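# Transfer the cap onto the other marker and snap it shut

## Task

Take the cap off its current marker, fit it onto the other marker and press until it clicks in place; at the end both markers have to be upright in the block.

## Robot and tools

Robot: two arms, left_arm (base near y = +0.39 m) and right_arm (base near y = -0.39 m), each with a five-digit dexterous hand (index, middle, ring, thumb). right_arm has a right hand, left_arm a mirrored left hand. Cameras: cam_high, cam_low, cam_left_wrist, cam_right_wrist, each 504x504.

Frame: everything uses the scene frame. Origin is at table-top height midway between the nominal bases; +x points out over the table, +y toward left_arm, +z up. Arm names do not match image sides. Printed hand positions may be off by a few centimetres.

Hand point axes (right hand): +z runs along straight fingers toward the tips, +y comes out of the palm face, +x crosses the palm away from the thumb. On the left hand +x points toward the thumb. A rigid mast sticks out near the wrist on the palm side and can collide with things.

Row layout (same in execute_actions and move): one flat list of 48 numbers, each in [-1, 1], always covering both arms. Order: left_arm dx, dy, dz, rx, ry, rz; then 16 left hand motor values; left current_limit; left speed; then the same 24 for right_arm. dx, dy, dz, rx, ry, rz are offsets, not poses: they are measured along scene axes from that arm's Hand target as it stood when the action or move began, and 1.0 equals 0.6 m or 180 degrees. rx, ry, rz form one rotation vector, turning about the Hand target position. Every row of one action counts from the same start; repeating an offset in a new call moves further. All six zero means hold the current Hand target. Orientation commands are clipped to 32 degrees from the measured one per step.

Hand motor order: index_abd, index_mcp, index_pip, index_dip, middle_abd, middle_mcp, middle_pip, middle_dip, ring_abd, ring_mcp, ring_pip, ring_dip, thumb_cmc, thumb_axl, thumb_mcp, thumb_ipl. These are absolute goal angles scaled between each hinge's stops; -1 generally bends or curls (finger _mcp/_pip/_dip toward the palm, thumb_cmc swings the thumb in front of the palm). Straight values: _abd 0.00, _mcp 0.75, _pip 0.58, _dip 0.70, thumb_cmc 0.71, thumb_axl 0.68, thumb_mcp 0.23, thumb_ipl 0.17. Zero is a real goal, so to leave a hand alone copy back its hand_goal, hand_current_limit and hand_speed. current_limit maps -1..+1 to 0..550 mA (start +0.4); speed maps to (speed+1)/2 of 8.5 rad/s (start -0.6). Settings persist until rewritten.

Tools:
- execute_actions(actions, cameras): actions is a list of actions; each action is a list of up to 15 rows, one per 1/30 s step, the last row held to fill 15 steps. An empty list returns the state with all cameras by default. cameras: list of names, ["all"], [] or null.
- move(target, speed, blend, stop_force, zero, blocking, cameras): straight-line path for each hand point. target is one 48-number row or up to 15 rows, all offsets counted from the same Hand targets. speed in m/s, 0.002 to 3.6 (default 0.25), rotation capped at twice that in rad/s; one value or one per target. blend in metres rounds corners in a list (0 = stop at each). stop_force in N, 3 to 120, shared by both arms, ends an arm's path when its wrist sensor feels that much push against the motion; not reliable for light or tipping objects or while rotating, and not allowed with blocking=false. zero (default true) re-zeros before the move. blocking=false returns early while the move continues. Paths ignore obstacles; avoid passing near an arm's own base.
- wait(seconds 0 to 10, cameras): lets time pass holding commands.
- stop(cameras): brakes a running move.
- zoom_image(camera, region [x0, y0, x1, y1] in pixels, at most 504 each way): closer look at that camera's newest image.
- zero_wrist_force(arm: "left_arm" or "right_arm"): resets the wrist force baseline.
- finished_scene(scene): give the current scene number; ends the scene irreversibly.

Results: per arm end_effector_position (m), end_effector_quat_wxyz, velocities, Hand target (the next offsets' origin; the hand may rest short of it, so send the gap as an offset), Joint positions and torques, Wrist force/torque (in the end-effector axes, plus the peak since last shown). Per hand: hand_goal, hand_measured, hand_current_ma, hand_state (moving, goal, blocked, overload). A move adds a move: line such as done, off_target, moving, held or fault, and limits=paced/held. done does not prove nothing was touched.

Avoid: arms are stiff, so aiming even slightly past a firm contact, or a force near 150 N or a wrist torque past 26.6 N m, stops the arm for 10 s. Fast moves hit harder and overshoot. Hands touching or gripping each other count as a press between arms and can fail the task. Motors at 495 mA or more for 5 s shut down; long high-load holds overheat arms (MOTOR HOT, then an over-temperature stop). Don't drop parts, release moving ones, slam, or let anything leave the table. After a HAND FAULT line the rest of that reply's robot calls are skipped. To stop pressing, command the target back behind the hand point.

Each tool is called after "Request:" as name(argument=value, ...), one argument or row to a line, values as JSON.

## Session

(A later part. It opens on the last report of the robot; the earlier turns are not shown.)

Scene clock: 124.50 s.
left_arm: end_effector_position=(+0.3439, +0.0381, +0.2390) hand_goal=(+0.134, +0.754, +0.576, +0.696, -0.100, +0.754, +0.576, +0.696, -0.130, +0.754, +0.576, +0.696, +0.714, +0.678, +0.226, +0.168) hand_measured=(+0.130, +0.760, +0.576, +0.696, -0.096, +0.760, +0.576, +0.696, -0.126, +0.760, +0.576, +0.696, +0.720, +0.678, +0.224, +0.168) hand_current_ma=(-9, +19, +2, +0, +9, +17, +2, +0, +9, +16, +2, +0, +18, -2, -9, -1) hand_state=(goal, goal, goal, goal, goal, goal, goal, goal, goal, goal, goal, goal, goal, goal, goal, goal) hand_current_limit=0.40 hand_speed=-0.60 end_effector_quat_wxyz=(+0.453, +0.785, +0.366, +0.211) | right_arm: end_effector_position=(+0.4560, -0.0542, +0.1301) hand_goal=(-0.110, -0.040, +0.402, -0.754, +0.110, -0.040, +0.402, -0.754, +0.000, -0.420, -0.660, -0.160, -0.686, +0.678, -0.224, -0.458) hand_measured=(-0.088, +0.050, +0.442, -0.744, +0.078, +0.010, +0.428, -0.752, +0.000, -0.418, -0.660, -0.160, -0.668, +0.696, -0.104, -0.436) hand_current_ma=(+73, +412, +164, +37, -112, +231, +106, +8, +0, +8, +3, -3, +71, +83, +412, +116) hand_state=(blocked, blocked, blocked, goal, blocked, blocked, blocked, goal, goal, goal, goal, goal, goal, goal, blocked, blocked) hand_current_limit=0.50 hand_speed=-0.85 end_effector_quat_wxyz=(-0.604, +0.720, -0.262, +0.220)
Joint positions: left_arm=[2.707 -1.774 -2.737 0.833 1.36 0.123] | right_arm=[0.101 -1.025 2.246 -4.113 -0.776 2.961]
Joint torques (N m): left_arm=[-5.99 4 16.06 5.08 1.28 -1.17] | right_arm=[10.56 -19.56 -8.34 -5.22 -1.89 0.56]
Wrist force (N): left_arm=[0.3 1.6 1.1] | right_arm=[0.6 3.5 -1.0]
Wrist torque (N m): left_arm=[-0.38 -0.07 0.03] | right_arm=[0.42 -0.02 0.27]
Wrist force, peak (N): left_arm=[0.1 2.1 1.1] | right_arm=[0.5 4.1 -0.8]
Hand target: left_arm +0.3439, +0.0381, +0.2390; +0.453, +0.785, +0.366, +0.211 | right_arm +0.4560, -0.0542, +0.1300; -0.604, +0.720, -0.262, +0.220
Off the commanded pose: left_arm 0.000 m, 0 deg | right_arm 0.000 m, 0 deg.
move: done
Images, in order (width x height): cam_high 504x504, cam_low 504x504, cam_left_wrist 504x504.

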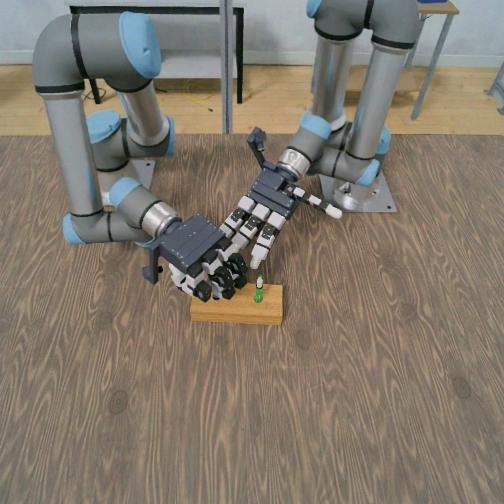

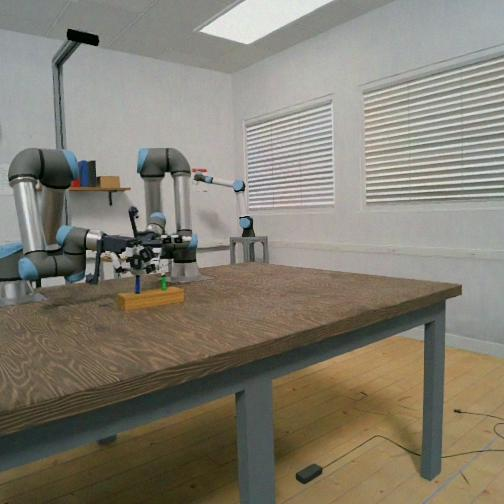

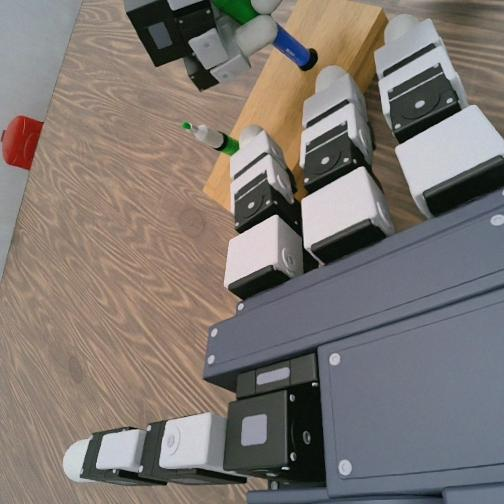

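Request:
move(
  target=[0.0085,-0.0257,-0.0733,0,0,0,0.133,0.754,0.576,0.696,-0.1,0.754,0.576,0.696,-0.13,0.754,0.576,0.696,0.714,0.678,0.226,0.168,0.4,-0.6,0,0,0,0,0,0,-0.11,-0.041,0.401,-0.754,0.11,-0.041,0.401,-0.754,0,-0.42,-0.66,-0.16,-0.686,0.677,-0.225,-0.459,0.5,-0.85],
  speed=0.06,
  cameras=["cam_low","cam_left_wrist","cam_high"],
)

Request:
zoom_image(
  camera="cam_left_wrist",
  region=[180, 0, 430, 250],
)

Request:
zoom_image(
  camera="cam_low",
  region=[110, 250, 190, 310],
)

Request:
zoom_image(
  camera="cam_high",
  region=[180, 200, 300, 320],
)

Scene clock: 129.13 s.
left_arm: end_effector_position=(+0.3490, +0.0227, +0.1951) hand_goal=(+0.134, +0.754, +0.576, +0.696, -0.100, +0.754, +0.576, +0.696, -0.130, +0.754, +0.576, +0.696, +0.714, +0.678, +0.226, +0.168) hand_measured=(+0.130, +0.760, +0.576, +0.696, -0.096, +0.760, +0.576, +0.696, -0.126, +0.760, +0.576, +0.696, +0.720, +0.678, +0.224, +0.168) hand_current_ma=(-9, +19, +2, +0, +9, +18, +2, +0, +9, +17, +2, +0, +18, -2, -9, -1) hand_state=(goal, goal, goal, goal, goal, goal, goal, goal, goal, goal, goal, goal, goal, goal, goal, goal) hand_current_limit=0.40 hand_speed=-0.60 end_effector_quat_wxyz=(+0.453, +0.785, +0.366, +0.211) | right_arm: end_effector_position=(+0.4560, -0.0542, +0.1300) hand_goal=(-0.110, -0.040, +0.402, -0.754, +0.110, -0.040, +0.402, -0.754, +0.000, -0.420, -0.660, -0.160, -0.686, +0.678, -0.224, -0.458) hand_measured=(-0.088, +0.050, +0.442, -0.744, +0.078, +0.010, +0.428, -0.752, +0.000, -0.418, -0.660, -0.160, -0.668, +0.696, -0.104, -0.436) hand_current_ma=(+73, +413, +164, +37, -112, +231, +106, +8, +0, +8, +3, -3, +71, +83, +413, +116) hand_state=(blocked, blocked, blocked, goal, blocked, blocked, blocked, goal, goal, goal, goal, goal, goal, goal, blocked, blocked) hand_current_limit=0.50 hand_speed=-0.85 end_effector_quat_wxyz=(-0.604, +0.720, -0.262, +0.220)
Joint positions: left_arm=[2.656 -2.036 -2.696 1.058 1.403 0.097] | right_arm=[0.101 -1.024 2.246 -4.113 -0.776 2.961]
Joint torques (N m): left_arm=[-5.81 8.89 11.36 4.72 1.2 -1.34] | right_arm=[11.08 -19.53 -19.72 -5.12 -2.13 1.05]
Wrist force (N): left_arm=[0.2 1.7 1.3] | right_arm=[0.7 3.6 -0.9]
Wrist torque (N m): left_arm=[-0.31 -0.02 0.01] | right_arm=[0.42 -0.05 0.29]
Wrist force, peak (N): left_arm=[0.5 1.9 1.3] | right_arm=[0.7 4.0 -1.1]
Hand target: left_arm +0.3490, +0.0227, +0.1950; +0.453, +0.785, +0.366, +0.211 | right_arm +0.4560, -0.0542, +0.1300; -0.604, +0.720, -0.262, +0.220
Off the commanded pose: left_arm 0.000 m, 0 deg | right_arm 0.000 m, 0 deg.
move: done
Images, in order (width x height): cam_high 504x504, cam_low 504x504, cam_left_wrist 504x504.

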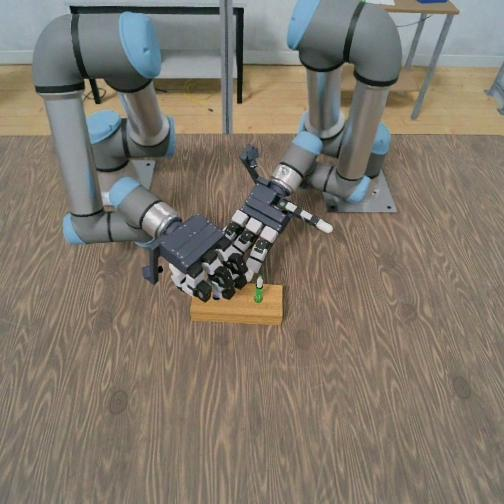

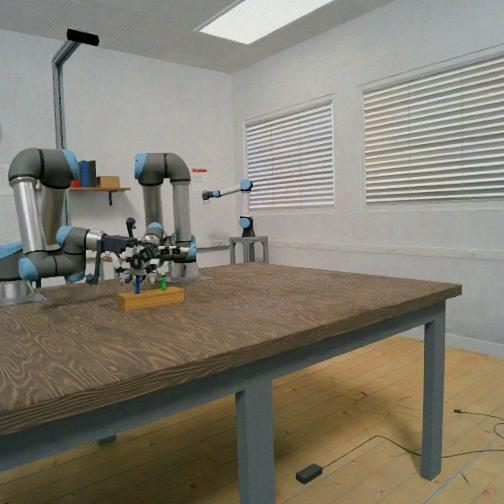

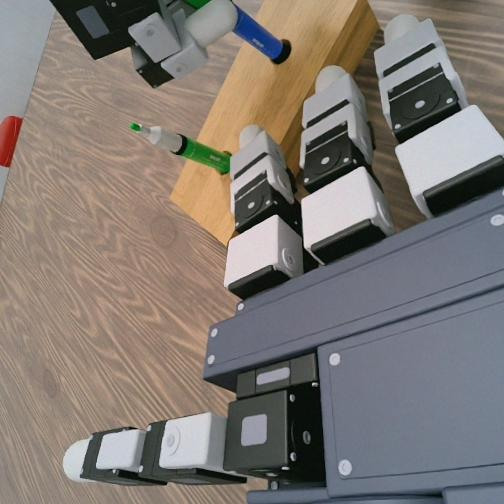

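Scaled by 2.016.

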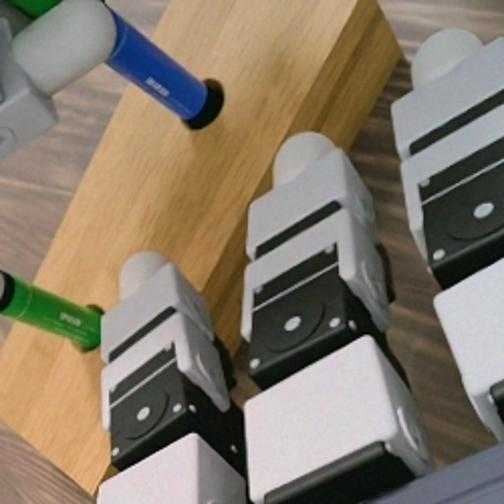

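Scaled by 6.300.

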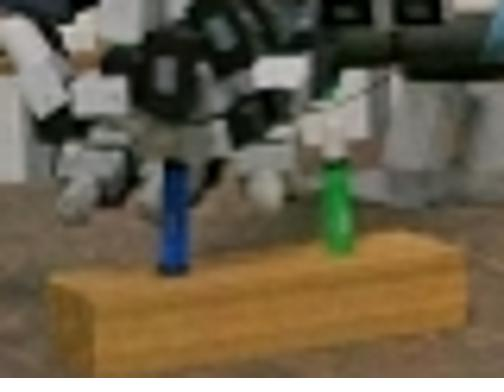

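Scaled by 4.200.

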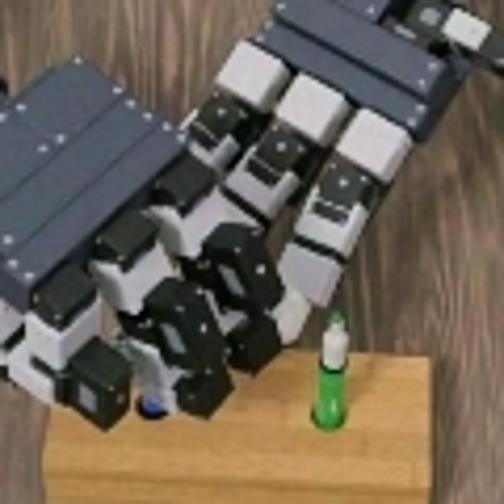

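Request:
move(
  target=[0.0575,-0.0482,0,0,0,0,0.133,0.754,0.576,0.696,-0.1,0.754,0.576,0.696,-0.13,0.754,0.576,0.696,0.714,0.678,0.226,0.168,0.4,-0.6,0,0,0,0,0,0,-0.11,-0.041,0.401,-0.754,0.11,-0.041,0.401,-0.754,0,-0.42,-0.66,-0.16,-0.686,0.677,-0.225,-0.459,0.5,-0.85],
  speed=0.05,
  cameras=["cam_low","cam_left_wrist","cam_high"],
)

Request:
zoom_image(
  camera="cam_left_wrist",
  region=[180, 0, 430, 250],
)

Request:
zoom_image(
  camera="cam_low",
  region=[110, 250, 190, 310],
)

Request:
zoom_image(
  camera="cam_high",
  region=[180, 200, 300, 320],
)

Scene clock: 140.30 s.
left_arm: end_effector_position=(+0.3835, -0.0062, +0.1950) hand_goal=(+0.134, +0.754, +0.576, +0.696, -0.100, +0.754, +0.576, +0.696, -0.130, +0.754, +0.576, +0.696, +0.714, +0.678, +0.226, +0.168) hand_measured=(+0.130, +0.760, +0.576, +0.696, -0.096, +0.760, +0.576, +0.696, -0.126, +0.760, +0.576, +0.696, +0.720, +0.678, +0.224, +0.168) hand_current_ma=(-9, +19, +2, +0, +9, +18, +2, +0, +9, +17, +2, +0, +18, -2, -9, -1) hand_state=(goal, goal, goal, goal, goal, goal, goal, goal, goal, goal, goal, goal, goal, goal, goal, goal) hand_current_limit=0.40 hand_speed=-0.60 end_effector_quat_wxyz=(+0.453, +0.785, +0.366, +0.211) | right_arm: end_effector_position=(+0.4560, -0.0542, +0.1300) hand_goal=(-0.110, -0.040, +0.402, -0.754, +0.110, -0.040, +0.402, -0.754, +0.000, -0.420, -0.660, -0.160, -0.686, +0.678, -0.224, -0.458) hand_measured=(-0.088, +0.050, +0.442, -0.744, +0.078, +0.010, +0.428, -0.752, +0.000, -0.418, -0.660, -0.160, -0.668, +0.696, -0.104, -0.436) hand_current_ma=(+73, +413, +164, +37, -112, +231, +106, +8, +0, +8, +3, -3, +71, +83, +413, +116) hand_state=(blocked, blocked, blocked, goal, blocked, blocked, blocked, goal, goal, goal, goal, goal, goal, goal, blocked, blocked) hand_current_limit=0.50 hand_speed=-0.85 end_effector_quat_wxyz=(-0.604, +0.720, -0.262, +0.220)
Joint positions: left_arm=[2.625 -2.046 -2.571 0.946 1.43 0.081] | right_arm=[0.101 -1.024 2.246 -4.113 -0.776 2.961]
Joint torques (N m): left_arm=[-6.56 11.81 13.7 0.54 1.35 -1.19] | right_arm=[10.58 -19.31 -19.27 -5.21 -2.24 1.14]
Wrist force (N): left_arm=[0.0 1.4 1.2] | right_arm=[0.4 3.7 -0.9]
Wrist torque (N m): left_arm=[-0.32 -0.04 0.00] | right_arm=[0.43 -0.01 0.26]
Wrist force, peak (N): left_arm=[0.0 1.9 1.2] | right_arm=[0.5 3.9 -1.1]
Hand target: left_arm +0.3835, -0.0062, +0.1950; +0.453, +0.785, +0.366, +0.211 | right_arm +0.4560, -0.0542, +0.1300; -0.604, +0.720, -0.262, +0.220
Off the commanded pose: left_arm 0.000 m, 0 deg | right_arm 0.000 m, 0 deg.
move: done
Images, in order (width x height): cam_high 504x504, cam_low 504x504, cam_left_wrist 504x504.

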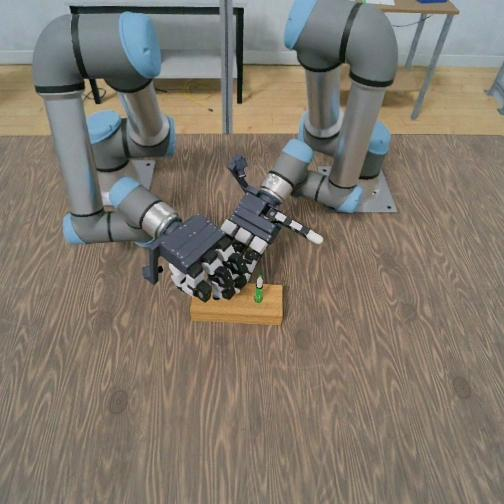

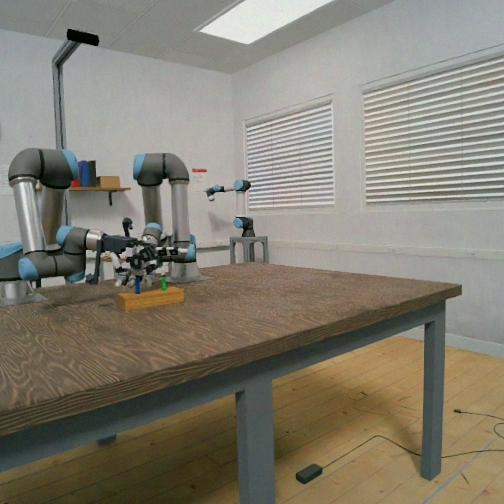

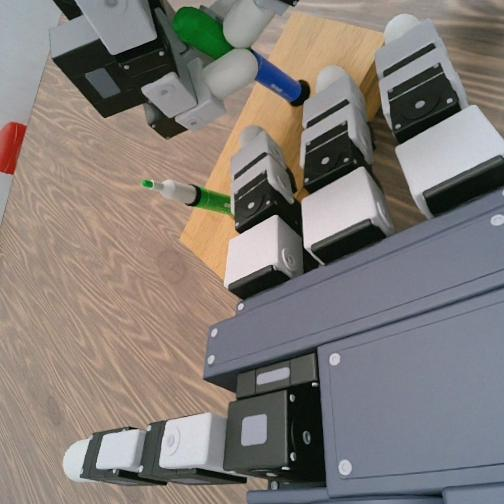

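Scaled by 2.016.

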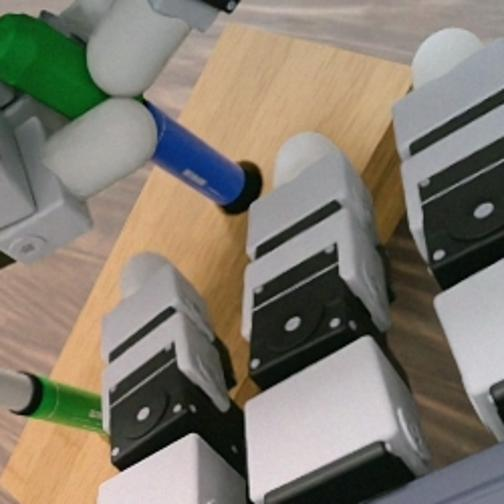

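Scaled by 6.300.

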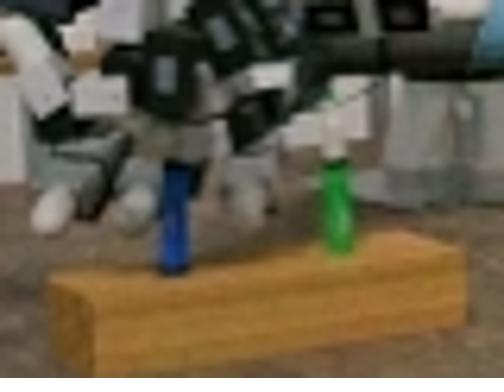

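Scaled by 4.200.

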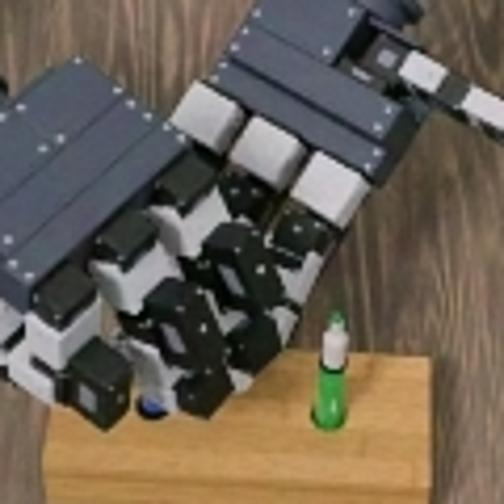

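Request:
move(
  target=[0.046,-0.0385,-0.0067,0,0,0,0.133,0.754,0.576,0.696,-0.1,0.754,0.576,0.696,-0.13,0.754,0.576,0.696,0.714,0.678,0.226,0.168,0.4,-0.6,0,0,0,0,0,0,-0.11,-0.041,0.401,-0.754,0.11,-0.041,0.401,-0.754,0,-0.42,-0.66,-0.16,-0.686,0.677,-0.225,-0.459,0.5,-0.85],
  speed=0.04,
  stop_force=6,
  cameras=["cam_low","cam_left_wrist","cam_high"],
)

Request:
zoom_image(
  camera="cam_left_wrist",
  region=[180, 0, 430, 250],
)

Request:
zoom_image(
  camera="cam_low",
  region=[110, 250, 190, 310],
)

Request:
zoom_image(
  camera="cam_high",
  region=[180, 200, 300, 320],
)

Scene clock: 143.80 s.
left_arm: end_effector_position=(+0.4111, -0.0293, +0.1910) hand_goal=(+0.134, +0.754, +0.576, +0.696, -0.100, +0.754, +0.576, +0.696, -0.130, +0.754, +0.576, +0.696, +0.714, +0.678, +0.226, +0.168) hand_measured=(+0.130, +0.760, +0.576, +0.696, -0.096, +0.760, +0.576, +0.696, -0.126, +0.760, +0.576, +0.696, +0.720, +0.678, +0.224, +0.168) hand_current_ma=(-9, +19, +2, +0, +9, +18, +2, +0, +9, +17, +2, +0, +18, -2, -9, -1) hand_state=(goal, goal, goal, goal, goal, goal, goal, goal, goal, goal, goal, goal, goal, goal, goal, goal) hand_current_limit=0.40 hand_speed=-0.60 end_effector_quat_wxyz=(+0.453, +0.785, +0.366, +0.211) | right_arm: end_effector_position=(+0.4560, -0.0542, +0.1300) hand_goal=(-0.110, -0.040, +0.402, -0.754, +0.110, -0.040, +0.402, -0.754, +0.000, -0.420, -0.660, -0.160, -0.686, +0.678, -0.224, -0.458) hand_measured=(-0.088, +0.050, +0.442, -0.744, +0.078, +0.010, +0.428, -0.752, +0.000, -0.418, -0.660, -0.160, -0.668, +0.696, -0.104, -0.436) hand_current_ma=(+73, +413, +164, +37, -112, +231, +106, +8, +0, +8, +3, -3, +71, +83, +413, +116) hand_state=(blocked, blocked, blocked, goal, blocked, blocked, blocked, goal, goal, goal, goal, goal, goal, goal, blocked, blocked) hand_current_limit=0.50 hand_speed=-0.85 end_effector_quat_wxyz=(-0.604, +0.720, -0.262, +0.220)
Joint positions: left_arm=[2.607 -2.082 -2.472 0.884 1.446 0.072] | right_arm=[0.101 -1.024 2.246 -4.113 -0.776 2.961]
Joint torques (N m): left_arm=[-6.31 14.29 14.96 0.58 1.4 -1.28] | right_arm=[10.74 -19.71 -19.61 -5.02 -2.3 1.06]
Wrist force (N): left_arm=[0.5 1.6 1.3] | right_arm=[0.7 3.9 -1.1]
Wrist torque (N m): left_arm=[-0.32 -0.07 0.03] | right_arm=[0.47 -0.03 0.28]
Wrist force, peak (N): left_arm=[0.5 1.8 1.5] | right_arm=[0.7 4.1 -0.7]
Hand target: left_arm +0.4111, -0.0293, +0.1910; +0.453, +0.785, +0.366, +0.211 | right_arm +0.4560, -0.0542, +0.1300; -0.604, +0.720, -0.262, +0.220
Off the commanded pose: left_arm 0.000 m, 0 deg | right_arm 0.000 m, 0 deg.
move: done
Images, in order (width x height): cam_high 504x504, cam_low 504x504, cam_left_wrist 504x504.

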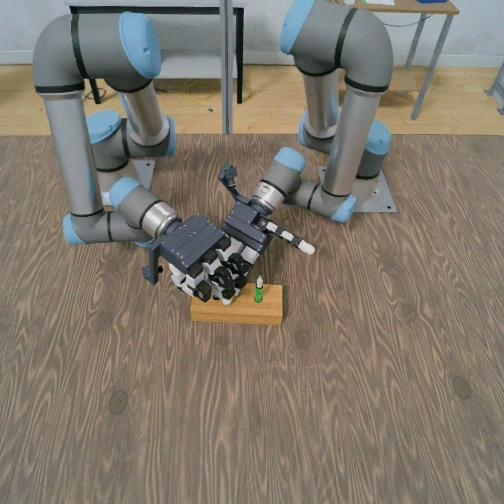

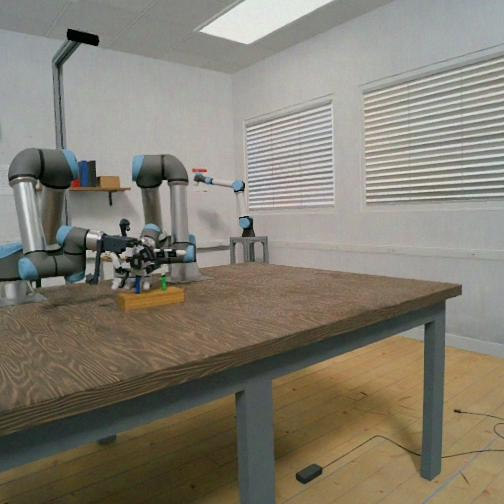

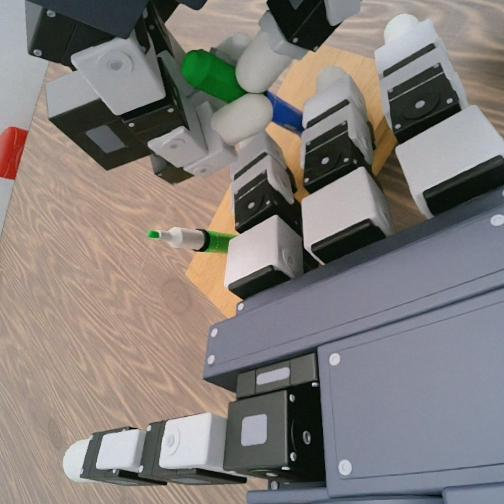

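Scaled by 2.016.

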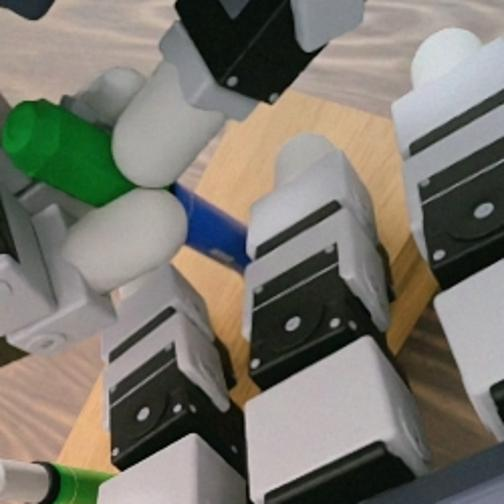

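Scaled by 6.300.

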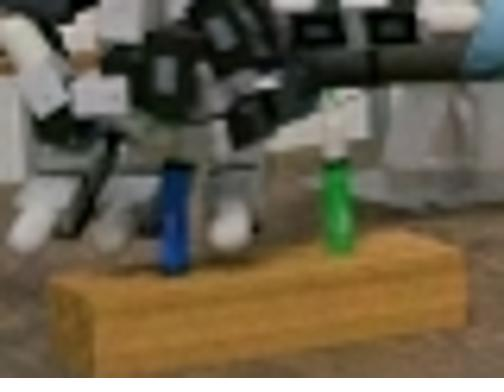

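Scaled by 4.200.

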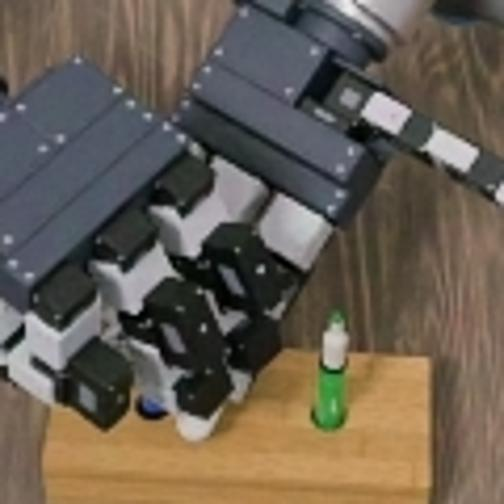

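Request:
move(
  target=[0.0077,-0.0065,0,0,0,0,0.133,0.754,0.576,0.696,-0.1,0.754,0.576,0.696,-0.13,0.754,0.576,0.696,0.714,0.678,0.226,0.168,0.4,-0.6,0,0,0,0,0,0,-0.11,-0.041,0.401,-0.754,0.11,-0.041,0.401,-0.754,0,-0.42,-0.66,-0.16,-0.686,0.677,-0.225,-0.459,0.5,-0.85],
  speed=0.03,
  stop_force=6,
)

Request:
move(
  target=[0,0,0,0,0,0,-0.2,0.754,0.576,0.696,0.2,0.754,0.576,0.696,-0.13,0.754,0.576,0.696,0.714,0.678,0.226,0.168,0.7,-0.9,0,0,0,0,0,0,-0.11,-0.041,0.401,-0.754,0.11,-0.041,0.401,-0.754,0,-0.42,-0.66,-0.16,-0.686,0.677,-0.225,-0.459,0.5,-0.85],
  speed=0.03,
  cameras=["cam_low","cam_left_wrist","cam_right_wrist","cam_high"],
)

Request:
zoom_image(
  camera="cam_left_wrist",
  region=[180, 0, 430, 250],
)

Request:
zoom_image(
  camera="cam_low",
  region=[110, 250, 190, 310],
)

Request:
zoom_image(
  camera="cam_high",
  region=[180, 200, 300, 320],
)

Scene clock: 148.23 s.
left_arm: end_effector_position=(+0.4157, -0.0332, +0.1910) hand_goal=(+0.134, +0.754, +0.576, +0.696, -0.100, +0.754, +0.576, +0.696, -0.130, +0.754, +0.576, +0.696, +0.714, +0.678, +0.226, +0.168) hand_measured=(+0.130, +0.760, +0.576, +0.696, -0.096, +0.760, +0.576, +0.696, -0.126, +0.760, +0.576, +0.696, +0.720, +0.678, +0.224, +0.168) hand_current_ma=(-9, +19, +2, +0, +9, +18, +2, +0, +9, +17, +2, +0, +18, -2, -9, -1) hand_state=(goal, goal, goal, goal, goal, goal, goal, goal, goal, goal, goal, goal, goal, goal, goal, goal) hand_current_limit=0.40 hand_speed=-0.60 end_effector_quat_wxyz=(+0.453, +0.785, +0.366, +0.211) | right_arm: end_effector_position=(+0.4560, -0.0542, +0.1300) hand_goal=(-0.110, -0.040, +0.402, -0.754, +0.110, -0.040, +0.402, -0.754, +0.000, -0.420, -0.660, -0.160, -0.686, +0.678, -0.224, -0.458) hand_measured=(-0.088, +0.050, +0.442, -0.744, +0.078, +0.010, +0.428, -0.752, +0.000, -0.418, -0.660, -0.160, -0.668, +0.696, -0.104, -0.436) hand_current_ma=(+73, +413, +164, +37, -112, +231, +106, +8, +0, +8, +3, -3, +71, +83, +413, +116) hand_state=(blocked, blocked, blocked, goal, blocked, blocked, blocked, goal, goal, goal, goal, goal, goal, goal, blocked, blocked) hand_current_limit=0.50 hand_speed=-0.85 end_effector_quat_wxyz=(-0.604, +0.720, -0.262, +0.220)
Joint positions: left_arm=[2.604 -2.086 -2.455 0.872 1.448 0.071] | right_arm=[0.101 -1.024 2.246 -4.113 -0.776 2.961]
Joint torques (N m): left_arm=[-6.67 14.36 16.29 0.42 1.31 -1.33] | right_arm=[10.02 -19.71 -20.03 -5.01 -2.13 0.93]
Wrist force (N): left_arm=[0.4 1.4 1.2] | right_arm=[0.5 3.7 -0.6]
Wrist torque (N m): left_arm=[-0.32 -0.06 0.03] | right_arm=[0.40 -0.02 0.27]
Wrist force, peak (N): left_arm=[0.7 1.9 1.4] | right_arm=[0.7 3.9 -1.0]
Hand target: left_arm +0.4157, -0.0332, +0.1910; +0.453, +0.785, +0.366, +0.211 | right_arm +0.4560, -0.0542, +0.1300; -0.604, +0.720, -0.262, +0.220
Off the commanded pose: left_arm 0.000 m, 0 deg | right_arm 0.000 m, 0 deg.
move: done

Scene clock: 148.97 s.
left_arm: end_effector_position=(+0.4158, -0.0332, +0.1910) hand_goal=(-0.200, +0.754, +0.576, +0.696, +0.200, +0.754, +0.576, +0.696, -0.130, +0.754, +0.576, +0.696, +0.714, +0.678, +0.226, +0.168) hand_measured=(+0.050, +0.760, +0.576, +0.696, +0.040, +0.760, +0.576, +0.696, -0.126, +0.760, +0.576, +0.696, +0.720, +0.678, +0.224, +0.168) hand_current_ma=(+468, +20, +2, +0, -467, +18, +2, +0, +9, +17, +2, +0, +18, -2, -9, -1) hand_state=(blocked, goal, goal, goal, blocked, goal, goal, goal, goal, goal, goal, goal, goal, goal, goal, goal) hand_current_limit=0.70 hand_speed=-0.90 end_effector_quat_wxyz=(+0.453, +0.785, +0.366, +0.211) | right_arm: end_effector_position=(+0.4560, -0.0542, +0.1300) hand_goal=(-0.110, -0.040, +0.402, -0.754, +0.110, -0.040, +0.402, -0.754, +0.000, -0.420, -0.660, -0.160, -0.686, +0.678, -0.224, -0.458) hand_measured=(-0.088, +0.050, +0.442, -0.744, +0.078, +0.010, +0.428, -0.752, +0.000, -0.418, -0.660, -0.160, -0.668, +0.696, -0.104, -0.438) hand_current_ma=(+73, +412, +164, +36, -112, +227, +105, +7, +0, +8, +3, -3, +71, +84, +412, +113) hand_state=(blocked, blocked, blocked, goal, blocked, blocked, blocked, goal, goal, goal, goal, goal, goal, goal, blocked, blocked) hand_current_limit=0.50 hand_speed=-0.85 end_effector_quat_wxyz=(-0.604, +0.720, -0.262, +0.220)
Joint positions: left_arm=[2.604 -2.086 -2.455 0.872 1.448 0.071] | right_arm=[0.101 -1.024 2.246 -4.113 -0.776 2.961]
Joint torques (N m): left_arm=[-5.71 14.94 15.14 0.48 -0.41 -1.3] | right_arm=[10.73 -19.95 -20.3 -4.9 -2.07 0.83]
Wrist force (N): left_arm=[0.9 1.4 1.5] | right_arm=[0.7 3.7 -1.1]
Wrist torque (N m): left_arm=[-0.36 -0.05 0.06] | right_arm=[0.43 -0.05 0.29]
Wrist force, peak (N): left_arm=[2.1 1.8 1.7] | right_arm=[0.5 3.8 -1.9]
Hand target: left_arm +0.4157, -0.0332, +0.1910; +0.453, +0.785, +0.366, +0.211 | right_arm +0.4560, -0.0542, +0.1300; -0.604, +0.720, -0.262, +0.220
Off the commanded pose: left_arm 0.000 m, 0 deg | right_arm 0.000 m, 0 deg.
move: done

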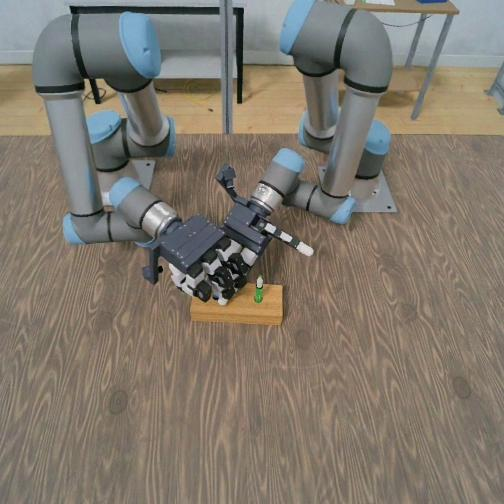

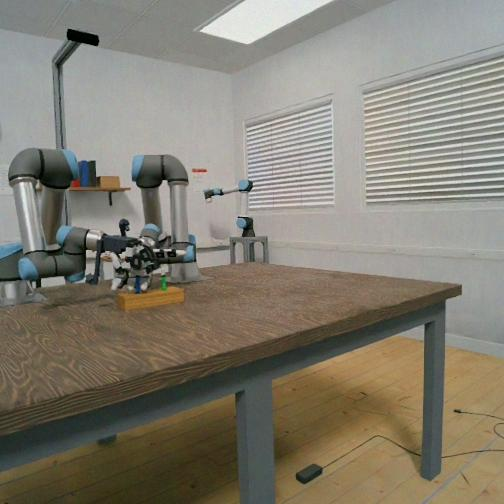

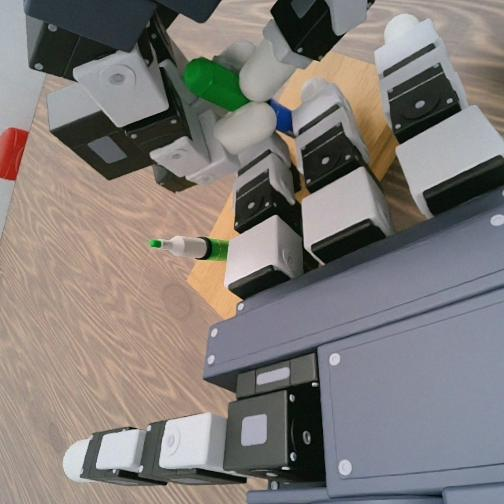

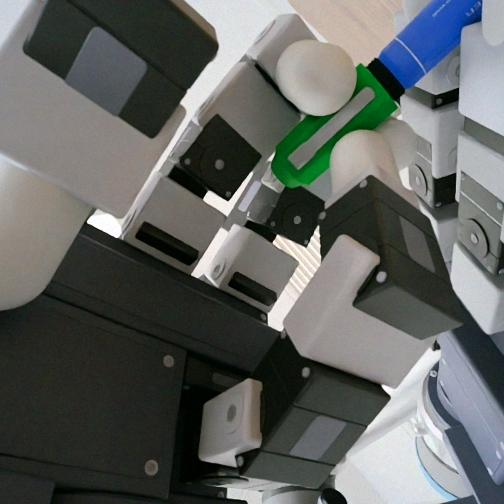

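Scaled by 2.016.

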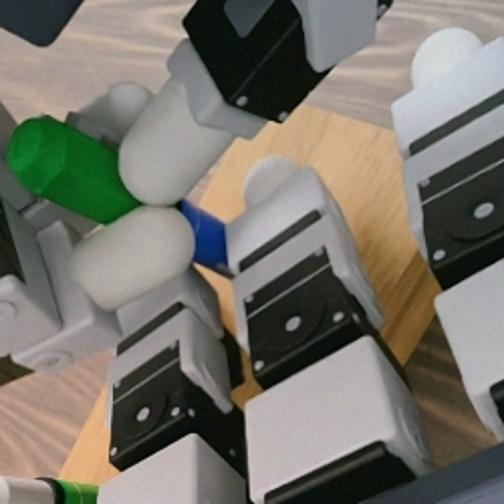

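Scaled by 6.300.

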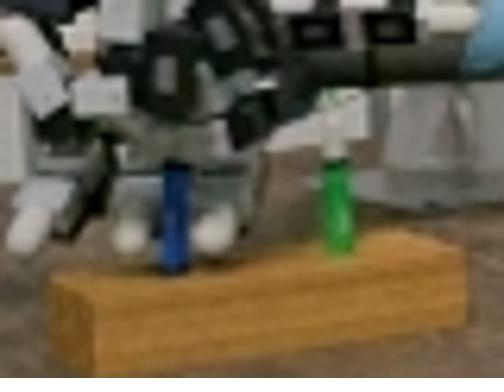

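Scaled by 4.200.

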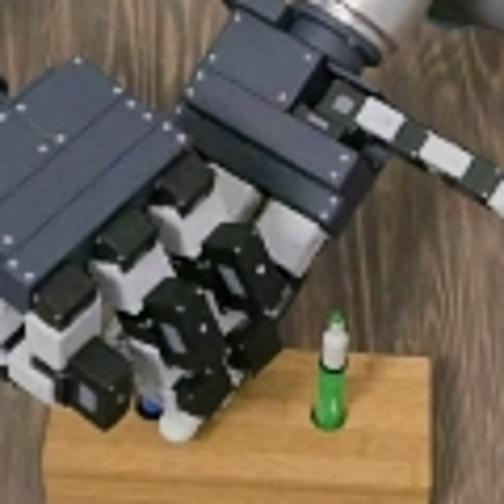

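Request:
move(
  target=[
    [0,0,0,0,0,0,0.12,0.754,0.576,0.696,-0.05,0.754,0.576,0.696,-0.13,0.754,0.576,0.696,0.714,0.678,0.226,0.168,0.7,-0.9,0,0,0,0,0,0,-0.11,-0.041,0.401,-0.754,0.11,-0.041,0.401,-0.754,0,-0.42,-0.66,-0.16,-0.686,0.677,-0.225,-0.459,0.5,-0.85],
    [-0.011,0.018,0,0,0,0,0.12,0.754,0.576,0.696,-0.05,0.754,0.576,0.696,-0.13,0.754,0.576,0.696,0.714,0.678,0.226,0.168,0.7,-0.9,0,0,0,0,0,0,-0.11,-0.041,0.401,-0.754,0.11,-0.041,0.401,-0.754,0,-0.42,-0.66,-0.16,-0.686,0.677,-0.225,-0.459,0.5,-0.85],
    [-0.011,0.018,0,0,0,0,-0.2,0.754,0.576,0.696,0.2,0.754,0.576,0.696,-0.13,0.754,0.576,0.696,0.714,0.678,0.226,0.168,0.7,-0.9,0,0,0,0,0,0,-0.11,-0.041,0.401,-0.754,0.11,-0.041,0.401,-0.754,0,-0.42,-0.66,-0.16,-0.686,0.677,-0.225,-0.459,0.5,-0.85],
  ],
  speed=0.03,
  cameras=["cam_low","cam_left_wrist"],
)

Request:
zoom_image(
  camera="cam_left_wrist",
  region=[180, 0, 430, 250],
)

Request:
zoom_image(
  camera="cam_low",
  region=[110, 250, 190, 310],
)

Scene clock: 155.67 s.
left_arm: end_effector_position=(+0.4091, -0.0225, +0.1910) hand_goal=(-0.200, +0.754, +0.576, +0.696, +0.200, +0.754, +0.576, +0.696, -0.130, +0.754, +0.576, +0.696, +0.714, +0.678, +0.226, +0.168) hand_measured=(-0.074, +0.760, +0.576, +0.696, +0.034, +0.760, +0.576, +0.696, -0.126, +0.760, +0.576, +0.696, +0.720, +0.678, +0.224, +0.168) hand_current_ma=(+467, +20, +2, +0, -467, +19, +2, +0, +8, +17, +2, +0, +18, -2, -9, -1) hand_state=(blocked, goal, goal, goal, blocked, goal, goal, goal, goal, goal, goal, goal, goal, goal, goal, goal) hand_current_limit=0.70 hand_speed=-0.90 end_effector_quat_wxyz=(+0.453, +0.785, +0.366, +0.211) | right_arm: end_effector_position=(+0.4560, -0.0542, +0.1300) hand_goal=(-0.110, -0.040, +0.402, -0.754, +0.110, -0.040, +0.402, -0.754, +0.000, -0.420, -0.660, -0.160, -0.686, +0.678, -0.224, -0.458) hand_measured=(-0.088, +0.050, +0.442, -0.746, +0.078, +0.010, +0.428, -0.752, +0.000, -0.418, -0.660, -0.160, -0.668, +0.696, -0.104, -0.438) hand_current_ma=(+73, +413, +164, +33, -112, +226, +102, +5, +0, +8, +3, -3, +71, +84, +412, +113) hand_state=(blocked, blocked, blocked, goal, blocked, blocked, blocked, goal, goal, goal, goal, goal, goal, goal, blocked, blocked) hand_current_limit=0.50 hand_speed=-0.85 end_effector_quat_wxyz=(-0.604, +0.720, -0.262, +0.220)
Joint positions: left_arm=[2.623 -2.077 -2.491 0.898 1.432 0.08] | right_arm=[0.101 -1.024 2.246 -4.113 -0.776 2.961]
Joint torques (N m): left_arm=[6.86 36.35 -1.51 5.14 -0.07 1.3] | right_arm=[10.11 -19.9 -19.85 -4.92 -2.14 0.77]
Wrist force (N): left_arm=[-0.1 1.8 1.7] | right_arm=[0.4 3.3 -0.8]
Wrist torque (N m): left_arm=[-0.34 -0.12 -0.11] | right_arm=[0.39 -0.04 0.28]
Wrist force, peak (N): left_arm=[-2.4 1.9 1.4] | right_arm=[0.7 4.0 -1.2]
Hand target: left_arm +0.4091, -0.0224, +0.1910; +0.453, +0.785, +0.366, +0.211 | right_arm +0.4560, -0.0542, +0.1300; -0.604, +0.720, -0.262, +0.220
Off the commanded pose: left_arm 0.000 m, 0 deg | right_arm 0.000 m, 0 deg.
move: done
Images, in order (width x height): cam_low 504x504, cam_left_wrist 504x504.

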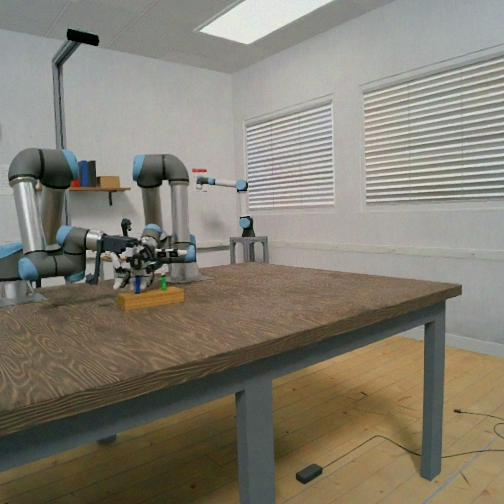

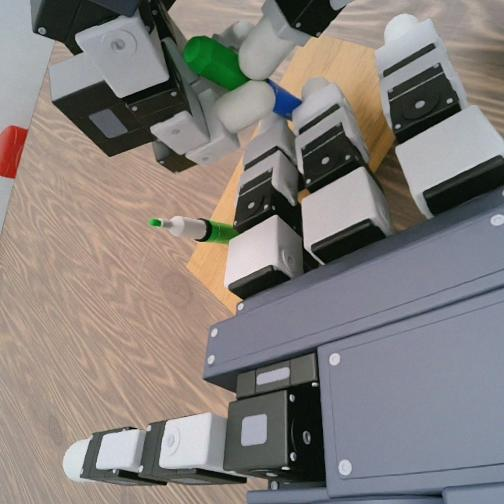

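Scaled by 2.016.

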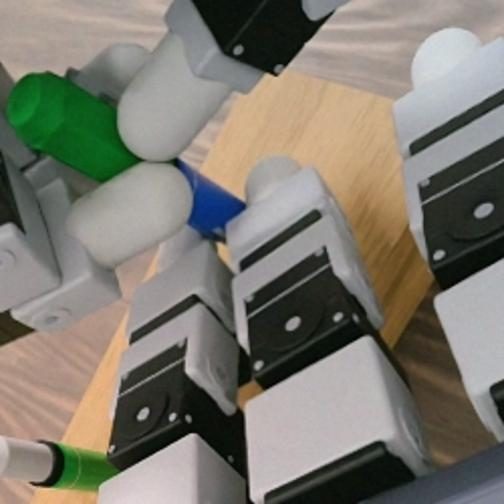

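Scaled by 6.300.

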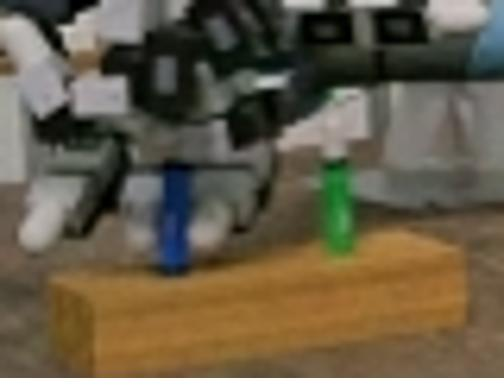

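Request:
move(
  target=[0,0,0,0,0,0,-0.25,0.754,0.576,0.696,0.25,0.754,0.576,0.696,-0.13,0.754,0.576,0.696,0.714,0.678,0.226,0.168,0.75,-0.9,0,0,0,0,0,0,-0.13,-0.081,0.381,-0.754,0.13,-0.081,0.381,-0.754,0,-0.42,-0.66,-0.16,-0.686,0.677,-0.265,-0.479,0.75,-0.9],
  speed=0.03,
)

Request:
move(
  target=[0,0,0,0,0,0,-0.25,0.754,0.576,0.696,0.25,0.754,0.576,0.696,-0.13,0.754,0.576,0.696,0.714,0.678,0.226,0.168,0.75,-0.9,0,0,0.005,0,0,0,-0.13,-0.081,0.381,-0.754,0.13,-0.081,0.381,-0.754,0,-0.42,-0.66,-0.16,-0.686,0.677,-0.265,-0.479,0.75,-0.9],
  speed=0.01,
  cameras=["cam_low","cam_left_wrist","cam_right_wrist"],
)

Request:
zoom_image(
  camera="cam_low",
  region=[110, 250, 190, 310],
)

Scene clock: 158.30 s.
left_arm: end_effector_position=(+0.4091, -0.0224, +0.1910) hand_goal=(-0.250, +0.754, +0.576, +0.696, +0.250, +0.754, +0.576, +0.696, -0.130, +0.754, +0.576, +0.696, +0.714, +0.678, +0.226, +0.168) hand_measured=(-0.074, +0.760, +0.576, +0.696, +0.034, +0.760, +0.576, +0.696, -0.126, +0.760, +0.576, +0.696, +0.720, +0.678, +0.224, +0.168) hand_current_ma=(+481, +20, +2, +0, -481, +19, +2, +0, +8, +17, +2, +0, +18, -2, -9, -1) hand_state=(blocked, goal, goal, goal, blocked, goal, goal, goal, goal, goal, goal, goal, goal, goal, goal, goal) hand_current_limit=0.75 hand_speed=-0.90 end_effector_quat_wxyz=(+0.453, +0.785, +0.366, +0.211) | right_arm: end_effector_position=(+0.4560, -0.0542, +0.1300) hand_goal=(-0.130, -0.080, +0.382, -0.754, +0.130, -0.080, +0.382, -0.754, +0.000, -0.420, -0.660, -0.160, -0.686, +0.678, -0.264, -0.478) hand_measured=(-0.092, +0.048, +0.438, -0.746, +0.078, +0.006, +0.418, -0.754, +0.000, -0.418, -0.660, -0.160, -0.668, +0.696, -0.104, -0.442) hand_current_ma=(+136, +481, +243, +27, -191, +405, +152, +2, +0, +8, +3, -3, +71, +84, +481, +199) hand_state=(blocked, blocked, blocked, goal, blocked, blocked, blocked, goal, goal, goal, goal, goal, goal, goal, blocked, blocked) hand_current_limit=0.75 hand_speed=-0.90 end_effector_quat_wxyz=(-0.604, +0.720, -0.262, +0.220)
Joint positions: left_arm=[2.623 -2.077 -2.491 0.898 1.432 0.08] | right_arm=[0.101 -1.024 2.246 -4.113 -0.776 2.961]
Joint torques (N m): left_arm=[4.25 36.48 -2.34 4.6 1.41 1.15] | right_arm=[9.9 -19.93 -19.64 -5.02 -2.13 0.73]
Wrist force (N): left_arm=[-0.2 1.9 1.3] | right_arm=[0.4 4.4 -0.5]
Wrist torque (N m): left_arm=[-0.40 -0.17 -0.12] | right_arm=[0.42 -0.03 0.28]
Wrist force, peak (N): left_arm=[-0.4 2.5 1.1] | right_arm=[0.7 4.7 -0.6]
Hand target: left_arm +0.4091, -0.0224, +0.1910; +0.453, +0.785, +0.366, +0.211 | right_arm +0.4560, -0.0542, +0.1300; -0.604, +0.720, -0.262, +0.220
Off the commanded pose: left_arm 0.000 m, 0 deg | right_arm 0.000 m, 0 deg.
move: done

Scene clock: 159.03 s.
left_arm: end_effector_position=(+0.4091, -0.0224, +0.1910) hand_goal=(-0.250, +0.754, +0.576, +0.696, +0.250, +0.754, +0.576, +0.696, -0.130, +0.754, +0.576, +0.696, +0.714, +0.678, +0.226, +0.168) hand_measured=(-0.076, +0.750, +0.570, +0.694, +0.034, +0.748, +0.570, +0.694, -0.126, +0.760, +0.576, +0.696, +0.720, +0.678, +0.224, +0.168) hand_current_ma=(+481, -12, -15, -5, -481, -17, -15, -6, +8, +17, +2, +0, +18, -2, -9, -1) hand_state=(blocked, goal, goal, goal, blocked, goal, goal, goal, goal, goal, goal, goal, goal, goal, goal, goal) hand_current_limit=0.75 hand_speed=-0.90 end_effector_quat_wxyz=(+0.453, +0.785, +0.366, +0.211) | right_arm: end_effector_position=(+0.4560, -0.0542, +0.1330) hand_goal=(-0.130, -0.080, +0.382, -0.754, +0.130, -0.080, +0.382, -0.754, +0.000, -0.420, -0.660, -0.160, -0.686, +0.678, -0.264, -0.478) hand_measured=(-0.092, +0.048, +0.438, -0.746, +0.078, +0.004, +0.418, -0.752, +0.000, -0.418, -0.660, -0.160, -0.668, +0.696, -0.104, -0.442) hand_current_ma=(+133, +481, +243, +28, -191, +400, +152, +4, +0, +8, +3, -3, +71, +84, +481, +199) hand_state=(blocked, blocked, blocked, goal, blocked, blocked, blocked, goal, goal, goal, goal, goal, goal, goal, blocked, blocked) hand_current_limit=0.75 hand_speed=-0.90 end_effector_quat_wxyz=(-0.604, +0.720, -0.262, +0.220)
Joint positions: left_arm=[2.623 -2.077 -2.491 0.898 1.432 0.08] | right_arm=[0.101 -1.033 2.246 -4.105 -0.777 2.961]
Joint torques (N m): left_arm=[4.07 34.46 -1.37 4.07 1.29 1.21] | right_arm=[9.84 -42.54 -5.29 0.14 -1.64 0.84]
Wrist force (N): left_arm=[0.2 2.8 -2.8] | right_arm=[1.6 7.8 -0.6]
Wrist torque (N m): left_arm=[-0.13 -0.09 -0.09] | right_arm=[0.46 -0.01 0.27]
Wrist force, peak (N): left_arm=[-0.2 3.2 -2.9] | right_arm=[1.6 7.8 -0.6]
Hand target: left_arm +0.4091, -0.0224, +0.1910; +0.453, +0.785, +0.366, +0.211 | right_arm +0.4560, -0.0542, +0.1330; -0.604, +0.720, -0.262, +0.220
Off the commanded pose: left_arm 0.000 m, 0 deg | right_arm 0.000 m, 0 deg.
move: done
Images, in order (width x height): cam_low 504x504, cam_left_wrist 504x504, cam_right_wrist 504x504.

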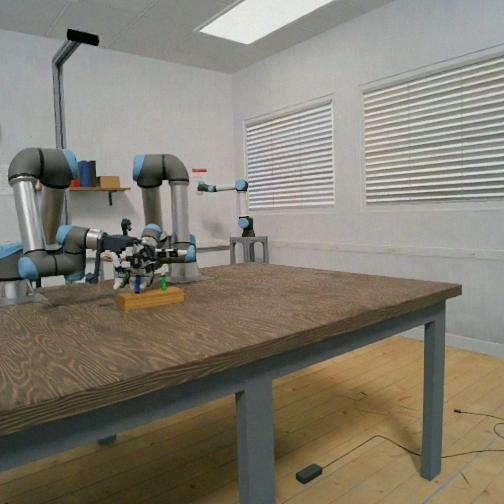

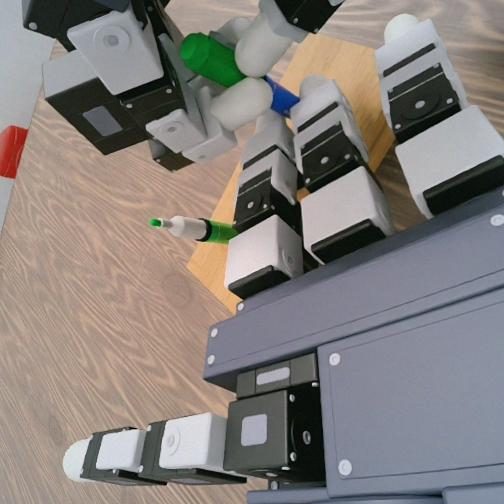

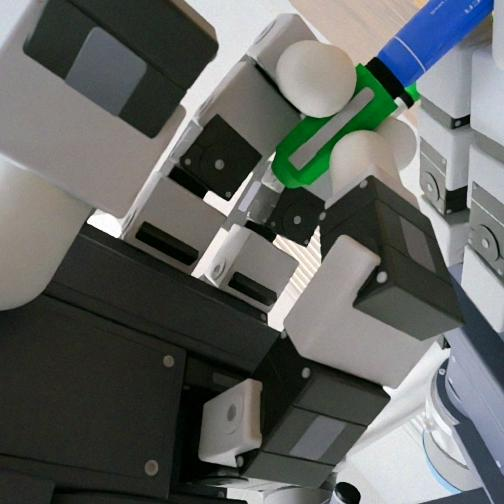

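Scaled by 6.300.

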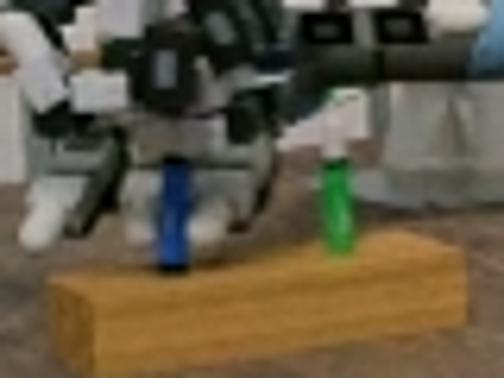

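Request:
move(
  target=[0,0,-0.005,0,0,0,-0.25,0.754,0.576,0.696,0.25,0.754,0.576,0.696,-0.13,0.754,0.576,0.696,0.714,0.678,0.226,0.168,0.75,-0.9,0,0,0.005,0,0,0,-0.13,-0.081,0.381,-0.754,0.13,-0.081,0.381,-0.754,0,-0.42,-0.66,-0.16,-0.686,0.677,-0.265,-0.479,0.75,-0.9],
  speed=0.01,
  cameras=["cam_low","cam_left_wrist","cam_right_wrist"],
)

Request:
zoom_image(
  camera="cam_low",
  region=[110, 250, 190, 310],
)

Scene clock: 160.70 s.
left_arm: end_effector_position=(+0.4091, -0.0224, +0.1881) hand_goal=(-0.250, +0.754, +0.576, +0.696, +0.250, +0.754, +0.576, +0.696, -0.130, +0.754, +0.576, +0.696, +0.714, +0.678, +0.226, +0.168) hand_measured=(-0.076, +0.736, +0.562, +0.690, +0.034, +0.732, +0.560, +0.688, -0.126, +0.760, +0.576, +0.696, +0.720, +0.678, +0.224, +0.168) hand_current_ma=(+481, -66, -49, -17, -481, -81, -52, -24, +8, +17, +2, +0, +18, -2, -9, -1) hand_state=(blocked, goal, goal, goal, blocked, blocked, goal, goal, goal, goal, goal, goal, goal, goal, goal, goal) hand_current_limit=0.75 hand_speed=-0.90 end_effector_quat_wxyz=(+0.453, +0.785, +0.366, +0.211) | right_arm: end_effector_position=(+0.4560, -0.0542, +0.1360) hand_goal=(-0.130, -0.080, +0.382, -0.754, +0.130, -0.080, +0.382, -0.754, +0.000, -0.420, -0.660, -0.160, -0.686, +0.678, -0.264, -0.478) hand_measured=(-0.092, +0.048, +0.438, -0.746, +0.078, +0.004, +0.418, -0.752, +0.000, -0.418, -0.660, -0.160, -0.668, +0.696, -0.104, -0.442) hand_current_ma=(+133, +481, +243, +30, -191, +398, +152, +8, +0, +8, +3, -3, +71, +84, +481, +199) hand_state=(blocked, blocked, blocked, goal, blocked, blocked, blocked, goal, goal, goal, goal, goal, goal, goal, blocked, blocked) hand_current_limit=0.75 hand_speed=-0.90 end_effector_quat_wxyz=(-0.604, +0.720, -0.262, +0.220)
Joint positions: left_arm=[2.623 -2.088 -2.491 0.909 1.432 0.08] | right_arm=[0.101 -1.041 2.246 -4.096 -0.777 2.961]
Joint torques (N m): left_arm=[2.38 9.85 13.02 3.66 0.74 1.17] | right_arm=[8.94 -42.66 0.01 0.47 0.01 -0.38]
Wrist force (N): left_arm=[0.1 4.6 -1.9] | right_arm=[1.1 8.3 -0.3]
Wrist torque (N m): left_arm=[-0.30 -0.07 -0.12] | right_arm=[0.49 -0.02 0.28]
Wrist force, peak (N): left_arm=[0.3 4.8 -2.0] | right_arm=[1.7 8.4 -0.5]
Hand target: left_arm +0.4091, -0.0224, +0.1880; +0.453, +0.785, +0.366, +0.211 | right_arm +0.4560, -0.0542, +0.1360; -0.604, +0.720, -0.262, +0.220
Off the commanded pose: left_arm 0.000 m, 0 deg | right_arm 0.000 m, 0 deg.
move: done
Images, in order (width x height): cam_low 504x504, cam_left_wrist 504x504, cam_right_wrist 504x504.

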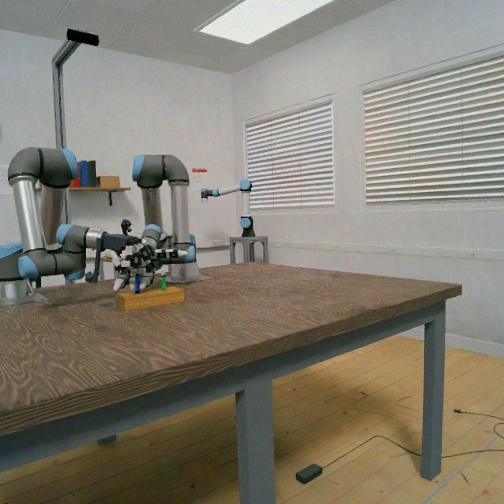

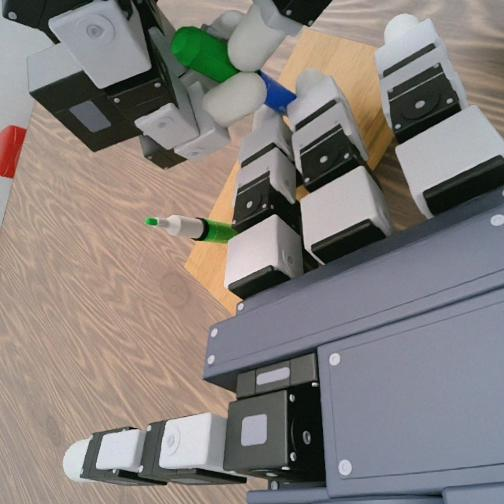

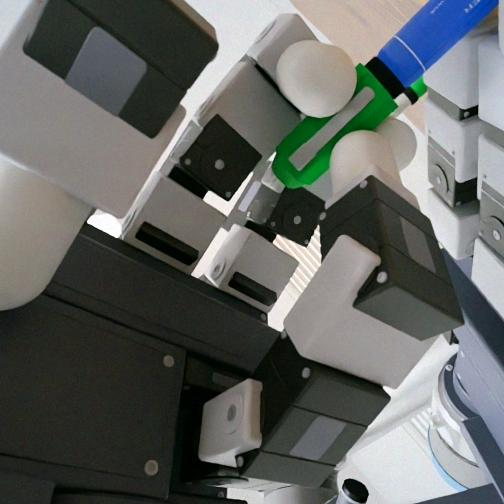

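Scaled by 6.300.

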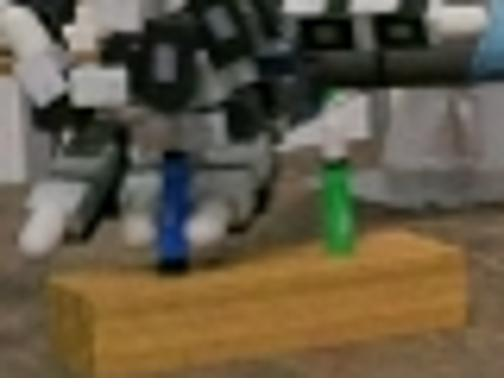

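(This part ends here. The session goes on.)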